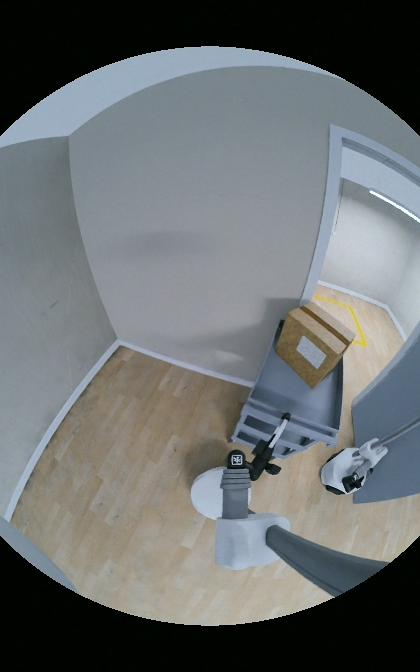

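Call:
{"api": "move", "payload": {
  "r2": {"base": {"translate_m": -0.265, "strafe_m": 0.14}, "joints": {"wrist_yaw_rad": -0.6}, "pace": "slow"},
  "blocking": false
}}

Call:
{"api": "wait", "payload": {
  "seconds": 3.3
}}

Call:
{"api": "move", "payload": {
  "r2": {"base": {"translate_m": 0.055, "strafe_m": 0.165}, "joints": {"wrist_yaw_rad": -0.68}, "speeds": {"wrist_yaw_rad": 0.1}, "pace": "slow"},
  "blocking": false,
  "cameras": ["r2_head_camera"]
}}

Call:
{"api": "wait", "payload": {
  "seconds": 2.2,
  "cameras": ["r2_head_camera", "r2_head_left_camera"]
}}

Scene clock: 1084.20 s.
earlier move: r2 done
move: r2 moving
r1: as last shown
r1.lidar_m: 0.85 4.40 5.09 0.26 0.25 - 0.25 0.31 3.66 0.70 0.61 0.59
r1.motor_effort: lift_m=+20(20) arm_m=+4(5) wheel_0=-7(8) wheel_1=+4(4) wheel_2=+5(5)
r1.servo_current: wrist_yaw_rad=59(65) wrist_pitch_rad=39(46) wrist_roll_rad=52(59) gripper_m=46(52)
r1.contact_limits: strafe_m 1
r1.wrist_depth_mm: - 137 329 290 257 232 216 / - 137 320 291 259 232 216 / 112 138 264 293 258 233 217 / 129 142 319 293 260 233 217 / 462 392 334 291 260 233 218 / 477 392 329 203 249 234 219 / 480 397 317 164 156 228 218
r2.base_odometry: x=-1.001 y=-3.328 heading=-1.811
r2.turned_by_wheels: +0.000
r2.turned_by_imu: +0.001
r2.base_tilt: forward=-0.7 right=+0.1
r2.lidar_m: 0.39 1.27 1.68 1.70 2.05 3.81 - 3.42 1.23 0.80 0.37 0.36
r2.base_status: translate_m moving; strafe_m moving
r2.joint_positions: lift_m=+0.682 arm_m=+0.000 wrist_yaw_rad=-0.605 wrist_pitch_rad=+0.002 wrist_roll_rad=+1.568 gripper_m=-0.037
r2.joint_status: wrist_yaw_rad moving
r2.measured_speeds: translate_m=-0.049 strafe_m=+0.026 rotate_rad=+0.003 lift_m=+0.000 arm_m=+0.000 wrist_yaw_rad=+0.017 wrist_pitch_rad=+0.000 wrist_roll_rad=+0.000
r2.motor_effort: lift_m=+20(20) arm_m=+6(7) wheel_0=-10(12) wheel_1=-5(5) wheel_2=+8(15)
r2.servo_current: wrist_yaw_rad=85(130) wrist_pitch_rad=39(46) wrist_roll_rad=39(52) gripper_m=72(78)
r2.hand_pose: x=+0.3583 y=-0.2359 z=+0.8593 quat_wxyz=(+0.676, +0.674, -0.209, -0.212) (m; r2's base frame)
r2.wrist_depth_mm: - - - 186 249 1708 1229 / - - - 183 244 1863 - / - - 585 180 241 831 - / - - 473 236 236 831 - / - - 508 174 232 - - / - - 185 170 178 - - / - - - - 226 - -
pictures: none

Scene clock: 1087.50 s.
earlier move: r2 moving
r1.base_odometry: x=-1.416 y=+1.702 heading=+1.823
r1.turned_by_wheels: +0.000
r1.turned_by_imu: +0.000
r1.base_tilt: forward=-1.5 right=+1.3
r1.lidar_m: 0.73 4.39 5.08 0.26 0.25 - 0.25 0.28 3.66 1.07 0.59 0.60
r1.base_status: not commanded
r1.joint_positions: lift_m=+0.127 arm_m=+0.000 wrist_yaw_rad=+3.089 wrist_pitch_rad=+0.002 wrist_roll_rad=+0.000 gripper_m=+0.001
r1.joint_status: not commanded
r1.measured_speeds: all 0
r1.motor_effort: lift_m=+20(20) arm_m=+5(5) wheel_0=-7(8) wheel_1=+4(4) wheel_2=+5(5)
r1.servo_current: wrist_yaw_rad=39(65) wrist_pitch_rad=46(52) wrist_roll_rad=52(65) gripper_m=52(52)
r1.contact_limits: strafe_m 1
r1.hand_pose: x=-0.1126 y=+0.1024 z=+0.3046 quat_wxyz=(+0.026, -0.001, +0.000, +1.000) (m; r1's base frame)
r1.wrist_depth_mm: - 137 330 290 258 232 215 / - 137 319 293 259 233 216 / 112 138 265 291 259 233 217 / 129 142 320 291 259 234 217 / 459 389 332 291 260 234 216 / 477 394 327 202 249 235 217 / 477 397 317 164 155 227 218
r2.base_odometry: x=-0.812 y=-3.114 heading=-1.811
r2.turned_by_wheels: +0.000
r2.turned_by_imu: +0.000
r2.base_tilt: forward=-0.7 right=+0.1
r2.lidar_m: 0.37 1.60 1.63 1.66 1.98 3.72 - 3.48 3.09 1.02 0.38 0.36
r2.base_status: translate_m moving; strafe_m moving
r2.joint_positions: lift_m=+0.682 arm_m=+0.000 wrist_yaw_rad=-0.601 wrist_pitch_rad=+0.002 wrist_roll_rad=+1.568 gripper_m=-0.037
r2.joint_status: all done
r2.measured_speeds: translate_m=-0.010 strafe_m=+0.005 rotate_rad=+0.000 lift_m=+0.000 arm_m=+0.000 wrist_yaw_rad=+0.000 wrist_pitch_rad=+0.000 wrist_roll_rad=+0.000
r2.motor_effort: lift_m=+20(20) arm_m=+4(7) wheel_0=-8(13) wheel_1=-3(7) wheel_2=+4(15)
r2.servo_current: wrist_yaw_rad=46(130) wrist_pitch_rad=46(46) wrist_roll_rad=52(59) gripper_m=72(78)
r2.hand_pose: x=+0.3592 y=-0.2352 z=+0.8593 quat_wxyz=(+0.676, +0.675, -0.208, -0.210) (m; r2's base frame)
r2.wrist_depth_mm: - - - 186 247 1708 1160 / - - - 183 244 1661 - / - - 574 179 240 820 - / - - 473 234 236 842 - / - - 504 174 232 - - / - - 185 171 177 - - / - - - - 227 - -
wait: 3.30 s; no rest
pictures: none

Scene clock: 1088.00 s.
earlier move: r2 done
move: r2 moving
r1: as last shown
r1.lidar_m: 0.73 4.37 5.07 0.27 0.25 - 0.25 0.30 3.65 1.06 0.57 0.59
r1.servo_current: wrist_yaw_rad=46(72) wrist_pitch_rad=46(46) wrist_roll_rad=52(59) gripper_m=46(52)
r1.contact_limits: strafe_m 1
r1.wrist_depth_mm: - 137 332 289 256 231 215 / - 138 317 290 257 233 217 / 112 138 264 291 258 233 216 / 129 142 319 291 259 233 216 / 455 389 334 294 260 233 218 / 480 394 329 202 249 235 218 / 480 394 319 164 156 228 217
r2.base_odometry: x=-0.800 y=-3.125 heading=-1.812
r2.turned_by_wheels: -0.001
r2.turned_by_imu: -0.001
r2.base_tilt: forward=-0.7 right=+0.1
r2.lidar_m: 0.37 1.60 1.63 1.62 1.97 3.67 - 3.51 3.13 1.01 0.36 0.36
r2.base_status: translate_m moving; strafe_m moving
r2.joint_positions: lift_m=+0.682 arm_m=+0.000 wrist_yaw_rad=-0.644 wrist_pitch_rad=+0.002 wrist_roll_rad=+1.568 gripper_m=-0.037
r2.joint_status: wrist_yaw_rad moving
r2.measured_speeds: translate_m=+0.032 strafe_m=+0.052 rotate_rad=+0.001 lift_m=+0.000 arm_m=+0.000 wrist_yaw_rad=-0.099 wrist_pitch_rad=+0.000 wrist_roll_rad=+0.000
r2.motor_effort: lift_m=+20(20) arm_m=+4(5) wheel_0=-11(13) wheel_1=+8(9) wheel_2=-9(10)
r2.servo_current: wrist_yaw_rad=59(72) wrist_pitch_rad=46(46) wrist_roll_rad=33(52) gripper_m=65(72)
r2.hand_pose: x=+0.3489 y=-0.2431 z=+0.8593 quat_wxyz=(+0.671, +0.670, -0.223, -0.225) (m; r2's base frame)
r2.wrist_depth_mm: 1537 - - 190 254 1576 1255 / - - - 187 248 1708 - / - - 627 182 244 842 - / - - 477 179 238 842 - / - - 504 176 233 - - / - - 185 171 177 - - / - - - - 225 - -
pictures: r2_head_camera
Images, in order (width x height): r2_head_camera 420x560.

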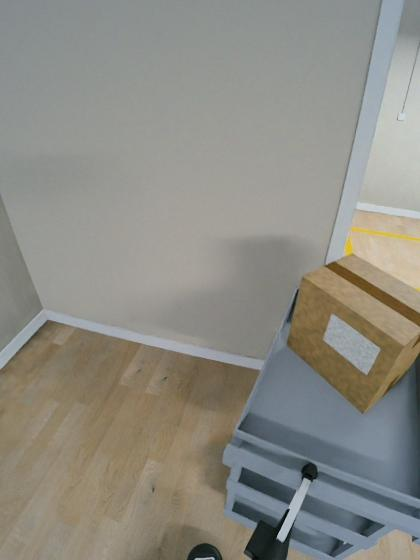

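Scene clock: 1090.20 s.
earlier move: r2 moving
r1.base_odometry: x=-1.416 y=+1.702 heading=+1.823
r1.turned_by_wheels: +0.000
r1.turned_by_imu: +0.000
r1.base_tilt: forward=-1.5 right=+1.3
r1.lidar_m: 0.93 4.39 5.09 0.28 0.25 - 0.25 0.29 3.66 1.08 0.59 0.63
r1.base_status: not commanded
r1.joint_positions: lift_m=+0.127 arm_m=+0.000 wrist_yaw_rad=+3.089 wrist_pitch_rad=+0.002 wrist_roll_rad=+0.000 gripper_m=+0.001
r1.joint_status: not commanded
r1.measured_speeds: all 0
r1.motor_effort: lift_m=+20(20) arm_m=+5(5) wheel_0=-7(8) wheel_1=+4(4) wheel_2=+5(5)
r1.servo_current: wrist_yaw_rad=33(72) wrist_pitch_rad=46(52) wrist_roll_rad=33(59) gripper_m=46(52)
r1.contact_limits: strafe_m 1
r1.hand_pose: x=-0.1126 y=+0.1024 z=+0.3046 quat_wxyz=(+0.026, -0.001, +0.000, +1.000) (m; r1's base frame)
r1.wrist_depth_mm: - 137 330 289 258 232 216 / - 137 317 290 259 233 216 / 112 138 264 291 258 232 216 / 129 143 319 291 260 234 218 / 462 392 332 293 260 235 217 / 480 392 330 202 250 234 217 / 480 392 317 164 155 228 218
r2.base_odometry: x=-0.665 y=-3.207 heading=-1.811
r2.turned_by_wheels: +0.000
r2.turned_by_imu: +0.001
r2.base_tilt: forward=-0.7 right=+0.1
r2.lidar_m: 0.41 1.60 1.47 1.49 1.81 3.30 - 3.70 3.27 1.15 0.35 0.37
r2.base_status: translate_m moving; strafe_m moving
r2.joint_positions: lift_m=+0.682 arm_m=+0.000 wrist_yaw_rad=-0.683 wrist_pitch_rad=+0.002 wrist_roll_rad=+1.568 gripper_m=-0.037
r2.joint_status: all done
r2.measured_speeds: all 0
r2.motor_effort: lift_m=+20(20) arm_m=+5(5) wheel_0=-12(14) wheel_1=+5(9) wheel_2=-5(10)
r2.servo_current: wrist_yaw_rad=52(85) wrist_pitch_rad=46(46) wrist_roll_rad=46(59) gripper_m=65(72)
r2.hand_pose: x=+0.3394 y=-0.2498 z=+0.8593 quat_wxyz=(+0.667, +0.666, -0.236, -0.238) (m; r2's base frame)
r2.wrist_depth_mm: - - - 160 218 1576 - / - - 574 162 221 759 - / - 473 452 164 224 - - / - - 496 167 227 - - / - 585 559 169 229 - - / - - 184 171 178 - - / - - - - 236 - 469
wait: 2.20 s; no rest
pictures: r2_head_camera, r2_head_left_camera
Images, in order (width x height): r2_head_camera 420x560, r2_head_left_camera 420x672.

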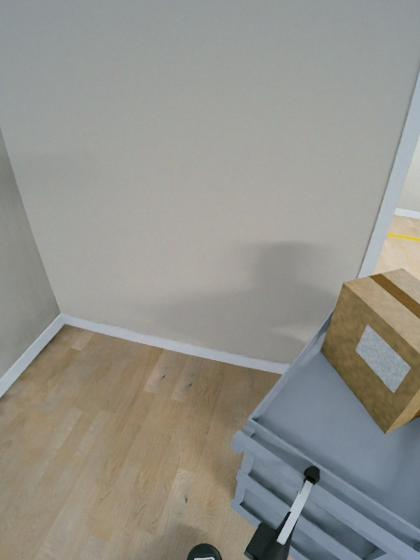

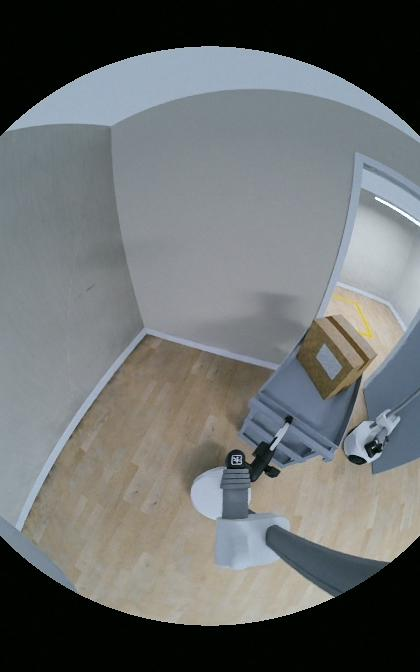

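Call:
{"api": "move", "payload": {
  "r2": {"base": {"translate_m": 0.32, "strafe_m": -0.255}, "pace": "slow", "contact_limits": {"translate_m": 0.4}},
  "blocking": false
}}

Call:
{"api": "wait", "payload": {
  "seconds": 4.5,
  "cameras": ["r2_head_camera", "r2_head_left_camera", "r1_head_right_camera"]
}}

Scene clock: 1095.93 s.
earlier move: r2 done
move: r2 moving
r1: as last shown
r1.lidar_m: 0.91 4.37 5.08 0.27 0.25 - 0.25 0.30 3.64 1.07 0.62 0.65
r1.motor_effort: lift_m=+20(20) arm_m=+4(5) wheel_0=-7(8) wheel_1=+4(4) wheel_2=+5(5)
r1.servo_current: wrist_yaw_rad=46(59) wrist_pitch_rad=46(52) wrist_roll_rad=59(59) gripper_m=52(52)
r1.contact_limits: strafe_m 1
r1.wrist_depth_mm: - 137 332 290 259 231 215 / - 138 317 289 259 232 216 / 112 138 264 293 260 233 216 / 129 142 319 290 259 234 217 / 459 387 334 293 259 235 218 / 480 394 330 204 249 235 218 / 477 394 319 163 155 228 217
r2.base_odometry: x=-0.675 y=-3.215 heading=-1.812
r2.turned_by_wheels: +0.000
r2.turned_by_imu: +0.000
r2.base_tilt: forward=-0.7 right=+0.1
r2.lidar_m: 0.41 1.59 1.46 1.48 1.80 3.29 - 3.70 3.27 1.15 0.35 0.39
r2.base_status: translate_m moving; strafe_m moving
r2.joint_positions: lift_m=+0.682 arm_m=+0.000 wrist_yaw_rad=-0.683 wrist_pitch_rad=+0.002 wrist_roll_rad=+1.568 gripper_m=-0.037
r2.joint_status: not commanded
r2.measured_speeds: translate_m=+0.042 strafe_m=-0.033 rotate_rad=+0.001 lift_m=+0.000 arm_m=+0.000 wrist_yaw_rad=+0.000 wrist_pitch_rad=+0.000 wrist_roll_rad=+0.000
r2.motor_effort: lift_m=+20(20) arm_m=+4(5) wheel_0=+11(11) wheel_1=-4(6) wheel_2=-12(12)
r2.servo_current: wrist_yaw_rad=52(52) wrist_pitch_rad=39(46) wrist_roll_rad=46(52) gripper_m=72(72)
r2.contact_limits: translate_m 0.4
r2.hand_pose: x=+0.3394 y=-0.2498 z=+0.8593 quat_wxyz=(+0.667, +0.666, -0.236, -0.238) (m; r2's base frame)
r2.wrist_depth_mm: 1661 - - 161 219 1576 - / - - 585 163 221 759 - / - 480 452 165 224 - - / - - 492 166 227 - - / - 585 554 169 229 - - / - - 183 170 177 - - / - - - - - - 477
pictures: none

Scene clock: 1099.73 s.
earlier move: r2 contact_stop
r1.base_odometry: x=-1.416 y=+1.702 heading=+1.823
r1.turned_by_wheels: +0.000
r1.turned_by_imu: +0.000
r1.base_tilt: forward=-1.6 right=+1.3
r1.lidar_m: 0.99 4.39 5.07 0.27 0.25 - 0.25 0.30 3.63 0.71 0.66 0.70
r1.base_status: not commanded
r1.joint_positions: lift_m=+0.127 arm_m=+0.000 wrist_yaw_rad=+3.089 wrist_pitch_rad=+0.002 wrist_roll_rad=+0.000 gripper_m=+0.001
r1.joint_status: not commanded
r1.measured_speeds: all 0
r1.motor_effort: lift_m=+20(20) arm_m=+5(5) wheel_0=-7(8) wheel_1=+4(4) wheel_2=+5(5)
r1.servo_current: wrist_yaw_rad=39(65) wrist_pitch_rad=46(52) wrist_roll_rad=39(65) gripper_m=46(59)
r1.contact_limits: strafe_m 1
r1.hand_pose: x=-0.1126 y=+0.1024 z=+0.3046 quat_wxyz=(+0.026, -0.001, +0.000, +1.000) (m; r1's base frame)
r1.wrist_depth_mm: - 137 329 289 259 232 215 / - 138 319 291 259 233 216 / 112 138 264 290 259 232 216 / 129 143 320 291 259 234 217 / 459 392 334 293 259 234 218 / 477 394 327 202 250 235 217 / 477 394 319 164 156 229 218
r2.base_odometry: x=-0.911 y=-3.390 heading=-1.850
r2.turned_by_wheels: -0.038
r2.turned_by_imu: +0.000
r2.base_tilt: forward=-0.7 right=+0.1
r2.lidar_m: 0.38 1.28 1.56 1.57 1.91 3.54 - 3.56 1.33 0.94 0.36 0.35
r2.base_status: translate_m contact_stop (by the wheels' count: +0.236 of +0.320); strafe_m contact_stop (by the wheels' count: -0.195 of -0.255)
r2.joint_positions: lift_m=+0.682 arm_m=+0.000 wrist_yaw_rad=-0.680 wrist_pitch_rad=+0.002 wrist_roll_rad=+1.568 gripper_m=-0.037
r2.joint_status: not commanded
r2.measured_speeds: all 0
r2.on_its_own: the wheels are slack since a contact_stop
r2.motor_effort: lift_m=+20(20) arm_m=-4(7) wheel_0=+0(18) wheel_1=+0(9) wheel_2=+0(27)
r2.servo_current: wrist_yaw_rad=52(273) wrist_pitch_rad=46(46) wrist_roll_rad=52(59) gripper_m=65(78)
r2.contact_limits: translate_m 0.4
r2.hand_pose: x=+0.3402 y=-0.2493 z=+0.8593 quat_wxyz=(+0.667, +0.666, -0.235, -0.237) (m; r2's base frame)
r2.wrist_depth_mm: - - - 175 236 1708 - / - - - 175 234 768 - / - - 466 173 234 831 - / - - 488 232 232 - - / - - 539 172 231 - - / - - 185 171 177 - - / - - - - 229 - 480
wait: 3.80 of 4.5 s (r2 has come to rest)
pictures: r1_head_right_camera, r2_head_camera, r2_head_left_camera
Images, in order (width x height): r1_head_right_camera 420x672, r2_head_camera 420x560, r2_head_left_camera 420x672.

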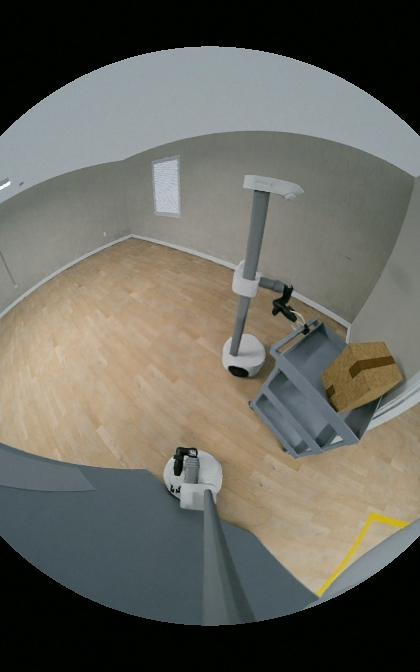

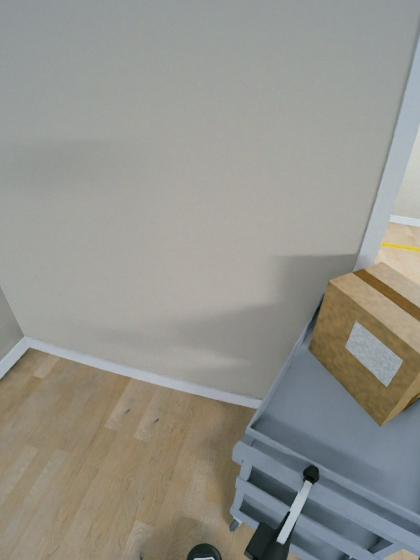

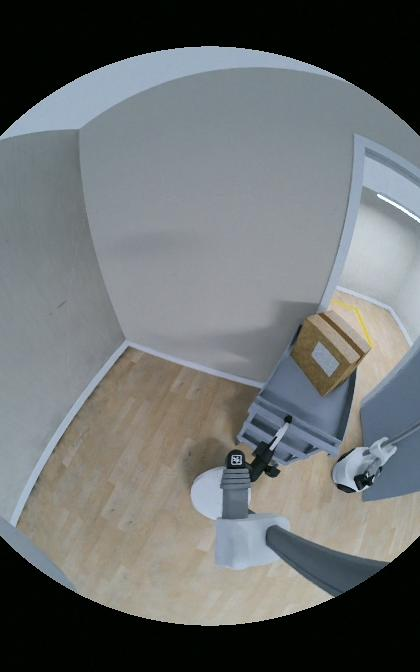

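Call:
{"api": "move", "payload": {
  "r2": {"base": {"translate_m": -0.385, "strafe_m": 0.108}, "pace": "slow"},
  "blocking": false
}}

Call:
{"api": "wait", "payload": {
  "seconds": 4.6
}}

Call:
{"api": "move", "payload": {
  "r2": {"base": {"translate_m": 0.2, "strafe_m": 0.175}, "joints": {"wrist_yaw_rad": -0.93}, "speeds": {"wrist_yaw_rad": 0.1}, "pace": "slow"},
  "blocking": false,
  "cameras": ["r2_head_camera"]
}}

Call:
{"api": "wait", "payload": {
  "seconds": 3.4,
  "cameras": ["r2_head_camera", "r2_head_left_camera", "r1_head_left_camera"]
}}

Scene clock: 1130.37 s.
move: r2 moving
r1: as last shown
r1.lidar_m: 0.97 4.41 5.08 0.26 0.25 - 0.25 0.29 3.65 0.71 0.66 0.67
r1.servo_current: wrist_yaw_rad=52(59) wrist_pitch_rad=46(46) wrist_roll_rad=46(52) gripper_m=46(52)
r1.contact_limits: strafe_m 1
r1.wrist_depth_mm: - 137 330 289 257 232 215 / - 137 319 290 259 232 216 / 112 138 264 291 258 232 216 / 129 143 319 293 259 234 217 / 462 392 332 294 259 235 217 / 477 392 329 203 249 234 217 / 477 397 319 164 156 228 217
r2.base_odometry: x=-0.904 y=-3.379 heading=-1.850
r2.turned_by_wheels: +0.000
r2.turned_by_imu: +0.001
r2.base_tilt: forward=-0.6 right=+0.0
r2.lidar_m: 0.39 1.30 1.56 1.55 1.92 3.53 - 3.60 1.34 0.97 0.36 0.36
r2.base_status: translate_m moving; strafe_m moving
r2.joint_positions: lift_m=+0.682 arm_m=+0.000 wrist_yaw_rad=-0.678 wrist_pitch_rad=+0.002 wrist_roll_rad=+1.568 gripper_m=-0.037
r2.joint_status: not commanded
r2.measured_speeds: translate_m=-0.050 strafe_m=+0.014 rotate_rad=+0.000 lift_m=+0.000 arm_m=+0.000 wrist_yaw_rad=+0.012 wrist_pitch_rad=+0.000 wrist_roll_rad=+0.000
r2.motor_effort: lift_m=+20(20) arm_m=-4(4) wheel_0=-12(12) wheel_1=-6(7) wheel_2=+12(13)
r2.servo_current: wrist_yaw_rad=39(59) wrist_pitch_rad=39(46) wrist_roll_rad=52(59) gripper_m=65(72)
r2.hand_pose: x=+0.3406 y=-0.2490 z=+0.8594 quat_wxyz=(+0.667, +0.666, -0.234, -0.236) (m; r2's base frame)
r2.wrist_depth_mm: - - - 175 236 1661 - / - - - 175 235 768 - / - - 466 173 233 831 - / - - 488 232 232 - - / - 544 535 172 231 - - / - - 185 171 177 - - / - - - - 229 - 484
pictures: none

Scene clock: 1134.97 s.
earlier move: r2 moving
r1.base_odometry: x=-1.416 y=+1.702 heading=+1.823
r1.turned_by_wheels: +0.000
r1.turned_by_imu: +0.000
r1.base_tilt: forward=-1.6 right=+1.3
r1.lidar_m: 1.07 4.39 5.06 0.28 0.25 - 0.25 0.31 3.66 1.08 0.91 0.72
r1.base_status: not commanded
r1.joint_positions: lift_m=+0.127 arm_m=+0.000 wrist_yaw_rad=+3.089 wrist_pitch_rad=+0.002 wrist_roll_rad=+0.000 gripper_m=+0.001
r1.joint_status: not commanded
r1.measured_speeds: all 0
r1.motor_effort: lift_m=+20(20) arm_m=+5(5) wheel_0=-7(8) wheel_1=+4(4) wheel_2=+5(5)
r1.servo_current: wrist_yaw_rad=65(72) wrist_pitch_rad=39(52) wrist_roll_rad=52(72) gripper_m=52(59)
r1.contact_limits: strafe_m 1
r1.hand_pose: x=-0.1126 y=+0.1024 z=+0.3046 quat_wxyz=(+0.026, -0.001, +0.000, +1.000) (m; r1's base frame)
r1.wrist_depth_mm: - 137 329 290 257 231 216 / - 138 320 290 257 233 216 / 112 138 265 291 260 234 216 / 129 142 320 291 258 233 217 / 455 392 334 293 260 234 217 / 473 392 329 202 249 234 217 / 480 397 319 163 155 227 217
r2.base_odometry: x=-0.701 y=-3.050 heading=-1.850
r2.turned_by_wheels: +0.000
r2.turned_by_imu: +0.000
r2.base_tilt: forward=-0.6 right=+0.1
r2.lidar_m: 0.28 1.73 1.57 1.59 1.94 3.57 - 3.55 3.14 1.13 0.43 0.32
r2.base_status: translate_m moving; strafe_m moving
r2.joint_positions: lift_m=+0.682 arm_m=+0.000 wrist_yaw_rad=-0.677 wrist_pitch_rad=+0.002 wrist_roll_rad=+1.568 gripper_m=-0.037
r2.joint_status: not commanded
r2.measured_speeds: all 0
r2.motor_effort: lift_m=+20(20) arm_m=-4(4) wheel_0=-3(12) wheel_1=-4(7) wheel_2=+6(14)
r2.servo_current: wrist_yaw_rad=59(65) wrist_pitch_rad=39(52) wrist_roll_rad=46(65) gripper_m=65(78)
r2.hand_pose: x=+0.3410 y=-0.2487 z=+0.8593 quat_wxyz=(+0.668, +0.666, -0.234, -0.236) (m; r2's base frame)
r2.wrist_depth_mm: - - - 368 - 1499 1182 / - - - 392 421 421 418 / - - - 317 - 1756 488 / - - - 215 298 1863 564 / - - - 187 254 732 - / - 469 183 165 178 - - / - - 455 - 202 - -
wait: 4.60 s; no rest
pictures: none

Scene clock: 1135.47 s.
earlier move: r2 done
move: r2 moving
r1: as last shown
r1.lidar_m: 1.10 4.38 5.08 0.28 0.25 - 0.25 0.30 3.63 1.07 0.88 0.73
r1.servo_current: wrist_yaw_rad=59(65) wrist_pitch_rad=39(46) wrist_roll_rad=33(52) gripper_m=52(52)
r1.contact_limits: strafe_m 1
r1.wrist_depth_mm: - 137 329 290 257 232 215 / - 138 320 290 258 233 216 / 112 138 264 291 259 232 217 / 129 143 322 291 260 233 216 / 459 389 334 293 260 235 218 / 477 397 329 203 250 235 217 / 477 394 317 163 156 228 218
r2.base_odometry: x=-0.695 y=-3.061 heading=-1.850
r2.turned_by_wheels: +0.000
r2.turned_by_imu: +0.000
r2.base_tilt: forward=-0.7 right=+0.1
r2.lidar_m: 0.33 1.74 1.55 1.60 1.91 3.53 - 3.57 3.17 1.11 0.42 0.28
r2.base_status: translate_m moving; strafe_m moving
r2.joint_positions: lift_m=+0.682 arm_m=+0.000 wrist_yaw_rad=-0.715 wrist_pitch_rad=+0.002 wrist_roll_rad=+1.568 gripper_m=-0.037
r2.joint_status: wrist_yaw_rad moving
r2.measured_speeds: translate_m=+0.039 strafe_m=+0.033 rotate_rad=+0.002 lift_m=+0.000 arm_m=+0.000 wrist_yaw_rad=-0.133 wrist_pitch_rad=+0.000 wrist_roll_rad=+0.000
r2.motor_effort: lift_m=+20(20) arm_m=-4(4) wheel_0=-3(9) wheel_1=+8(10) wheel_2=-7(8)
r2.servo_current: wrist_yaw_rad=39(117) wrist_pitch_rad=39(46) wrist_roll_rad=52(59) gripper_m=65(72)
r2.hand_pose: x=+0.3313 y=-0.2551 z=+0.8594 quat_wxyz=(+0.663, +0.662, -0.246, -0.249) (m; r2's base frame)
r2.wrist_depth_mm: - - - 370 - - 1160 / 1618 - - 399 418 1366 1060 / - - - 324 427 1576 480 / - - - 216 301 1863 549 / - - - 186 256 715 - / - - 183 164 177 - - / - - 452 - 201 - -
pictures: r2_head_camera
Images, in order (width x height): r2_head_camera 420x560.

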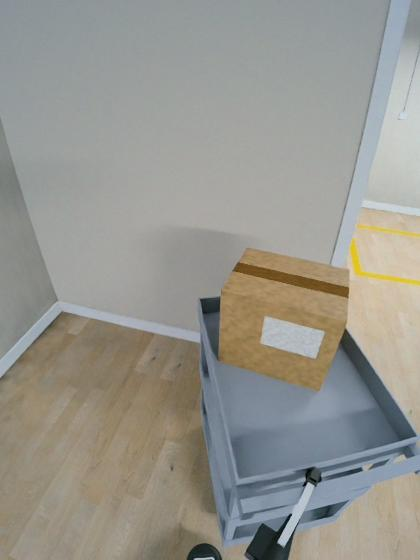

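Scene clock: 1138.87 s.
earlier move: r2 done
r1.base_odometry: x=-1.416 y=+1.702 heading=+1.823
r1.turned_by_wheels: +0.000
r1.turned_by_imu: +0.000
r1.base_tilt: forward=-1.6 right=+1.3
r1.lidar_m: 1.23 4.40 5.09 0.28 0.25 - 0.25 0.30 3.65 1.08 0.93 0.88
r1.base_status: not commanded
r1.joint_positions: lift_m=+0.127 arm_m=+0.000 wrist_yaw_rad=+3.089 wrist_pitch_rad=+0.002 wrist_roll_rad=+0.000 gripper_m=+0.001
r1.joint_status: not commanded
r1.measured_speeds: all 0
r1.motor_effort: lift_m=+20(20) arm_m=+5(5) wheel_0=-7(8) wheel_1=+4(4) wheel_2=+5(5)
r1.servo_current: wrist_yaw_rad=46(78) wrist_pitch_rad=46(52) wrist_roll_rad=46(72) gripper_m=46(52)
r1.contact_limits: strafe_m 1
r1.hand_pose: x=-0.1126 y=+0.1024 z=+0.3046 quat_wxyz=(+0.026, -0.001, +0.000, +1.000) (m; r1's base frame)
r1.wrist_depth_mm: - 137 330 291 258 232 215 / - 138 319 291 259 231 216 / 112 138 264 290 259 233 216 / 129 142 320 293 259 233 219 / 462 389 334 291 260 234 217 / 473 394 329 203 249 235 217 / 484 394 317 164 155 228 218
r2.base_odometry: x=-0.588 y=-3.290 heading=-1.850
r2.turned_by_wheels: +0.000
r2.turned_by_imu: +0.000
r2.base_tilt: forward=-0.7 right=+0.1
r2.lidar_m: 0.55 1.54 1.34 1.37 1.65 3.01 - 3.80 3.39 1.24 0.37 0.30
r2.base_status: done
r2.joint_positions: lift_m=+0.682 arm_m=+0.000 wrist_yaw_rad=-0.935 wrist_pitch_rad=+0.002 wrist_roll_rad=+1.568 gripper_m=-0.037
r2.joint_status: all done
r2.measured_speeds: all 0
r2.motor_effort: lift_m=+20(20) arm_m=-4(4) wheel_0=-2(10) wheel_1=+4(10) wheel_2=-9(15)
r2.servo_current: wrist_yaw_rad=46(117) wrist_pitch_rad=46(46) wrist_roll_rad=46(59) gripper_m=78(78)
r2.hand_pose: x=+0.2719 y=-0.2839 z=+0.8594 quat_wxyz=(+0.632, +0.631, -0.317, -0.320) (m; r2's base frame)
r2.wrist_depth_mm: - - - 382 - 1397 1182 / - - - 329 418 421 1042 / 1708 - - 322 - 1756 484 / - - - 213 300 1863 544 / - - - 189 253 707 - / - - 185 161 178 - - / - - 452 - 203 - -
wait: 3.40 s; at rest by 3.37 s
pictures: r1_head_left_camera, r2_head_camera, r2_head_left_camera
Images, in order (width x height): r1_head_left_camera 420x672, r2_head_camera 420x560, r2_head_left_camera 420x672.

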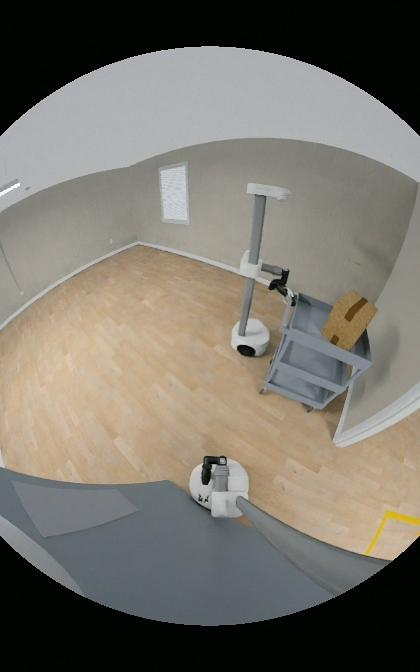

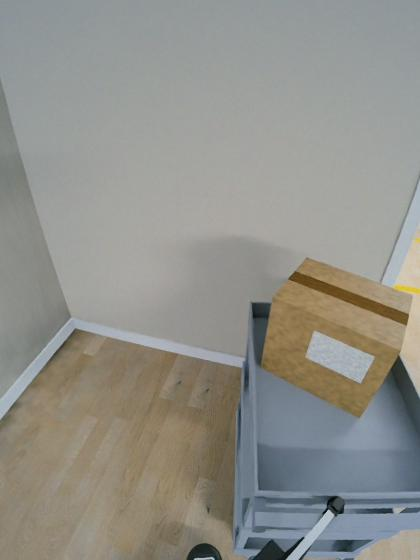

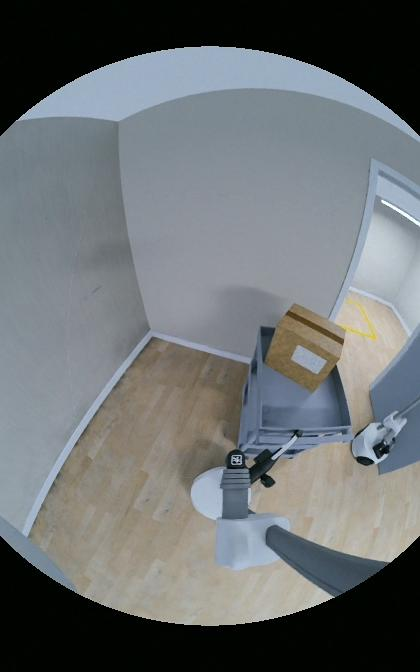

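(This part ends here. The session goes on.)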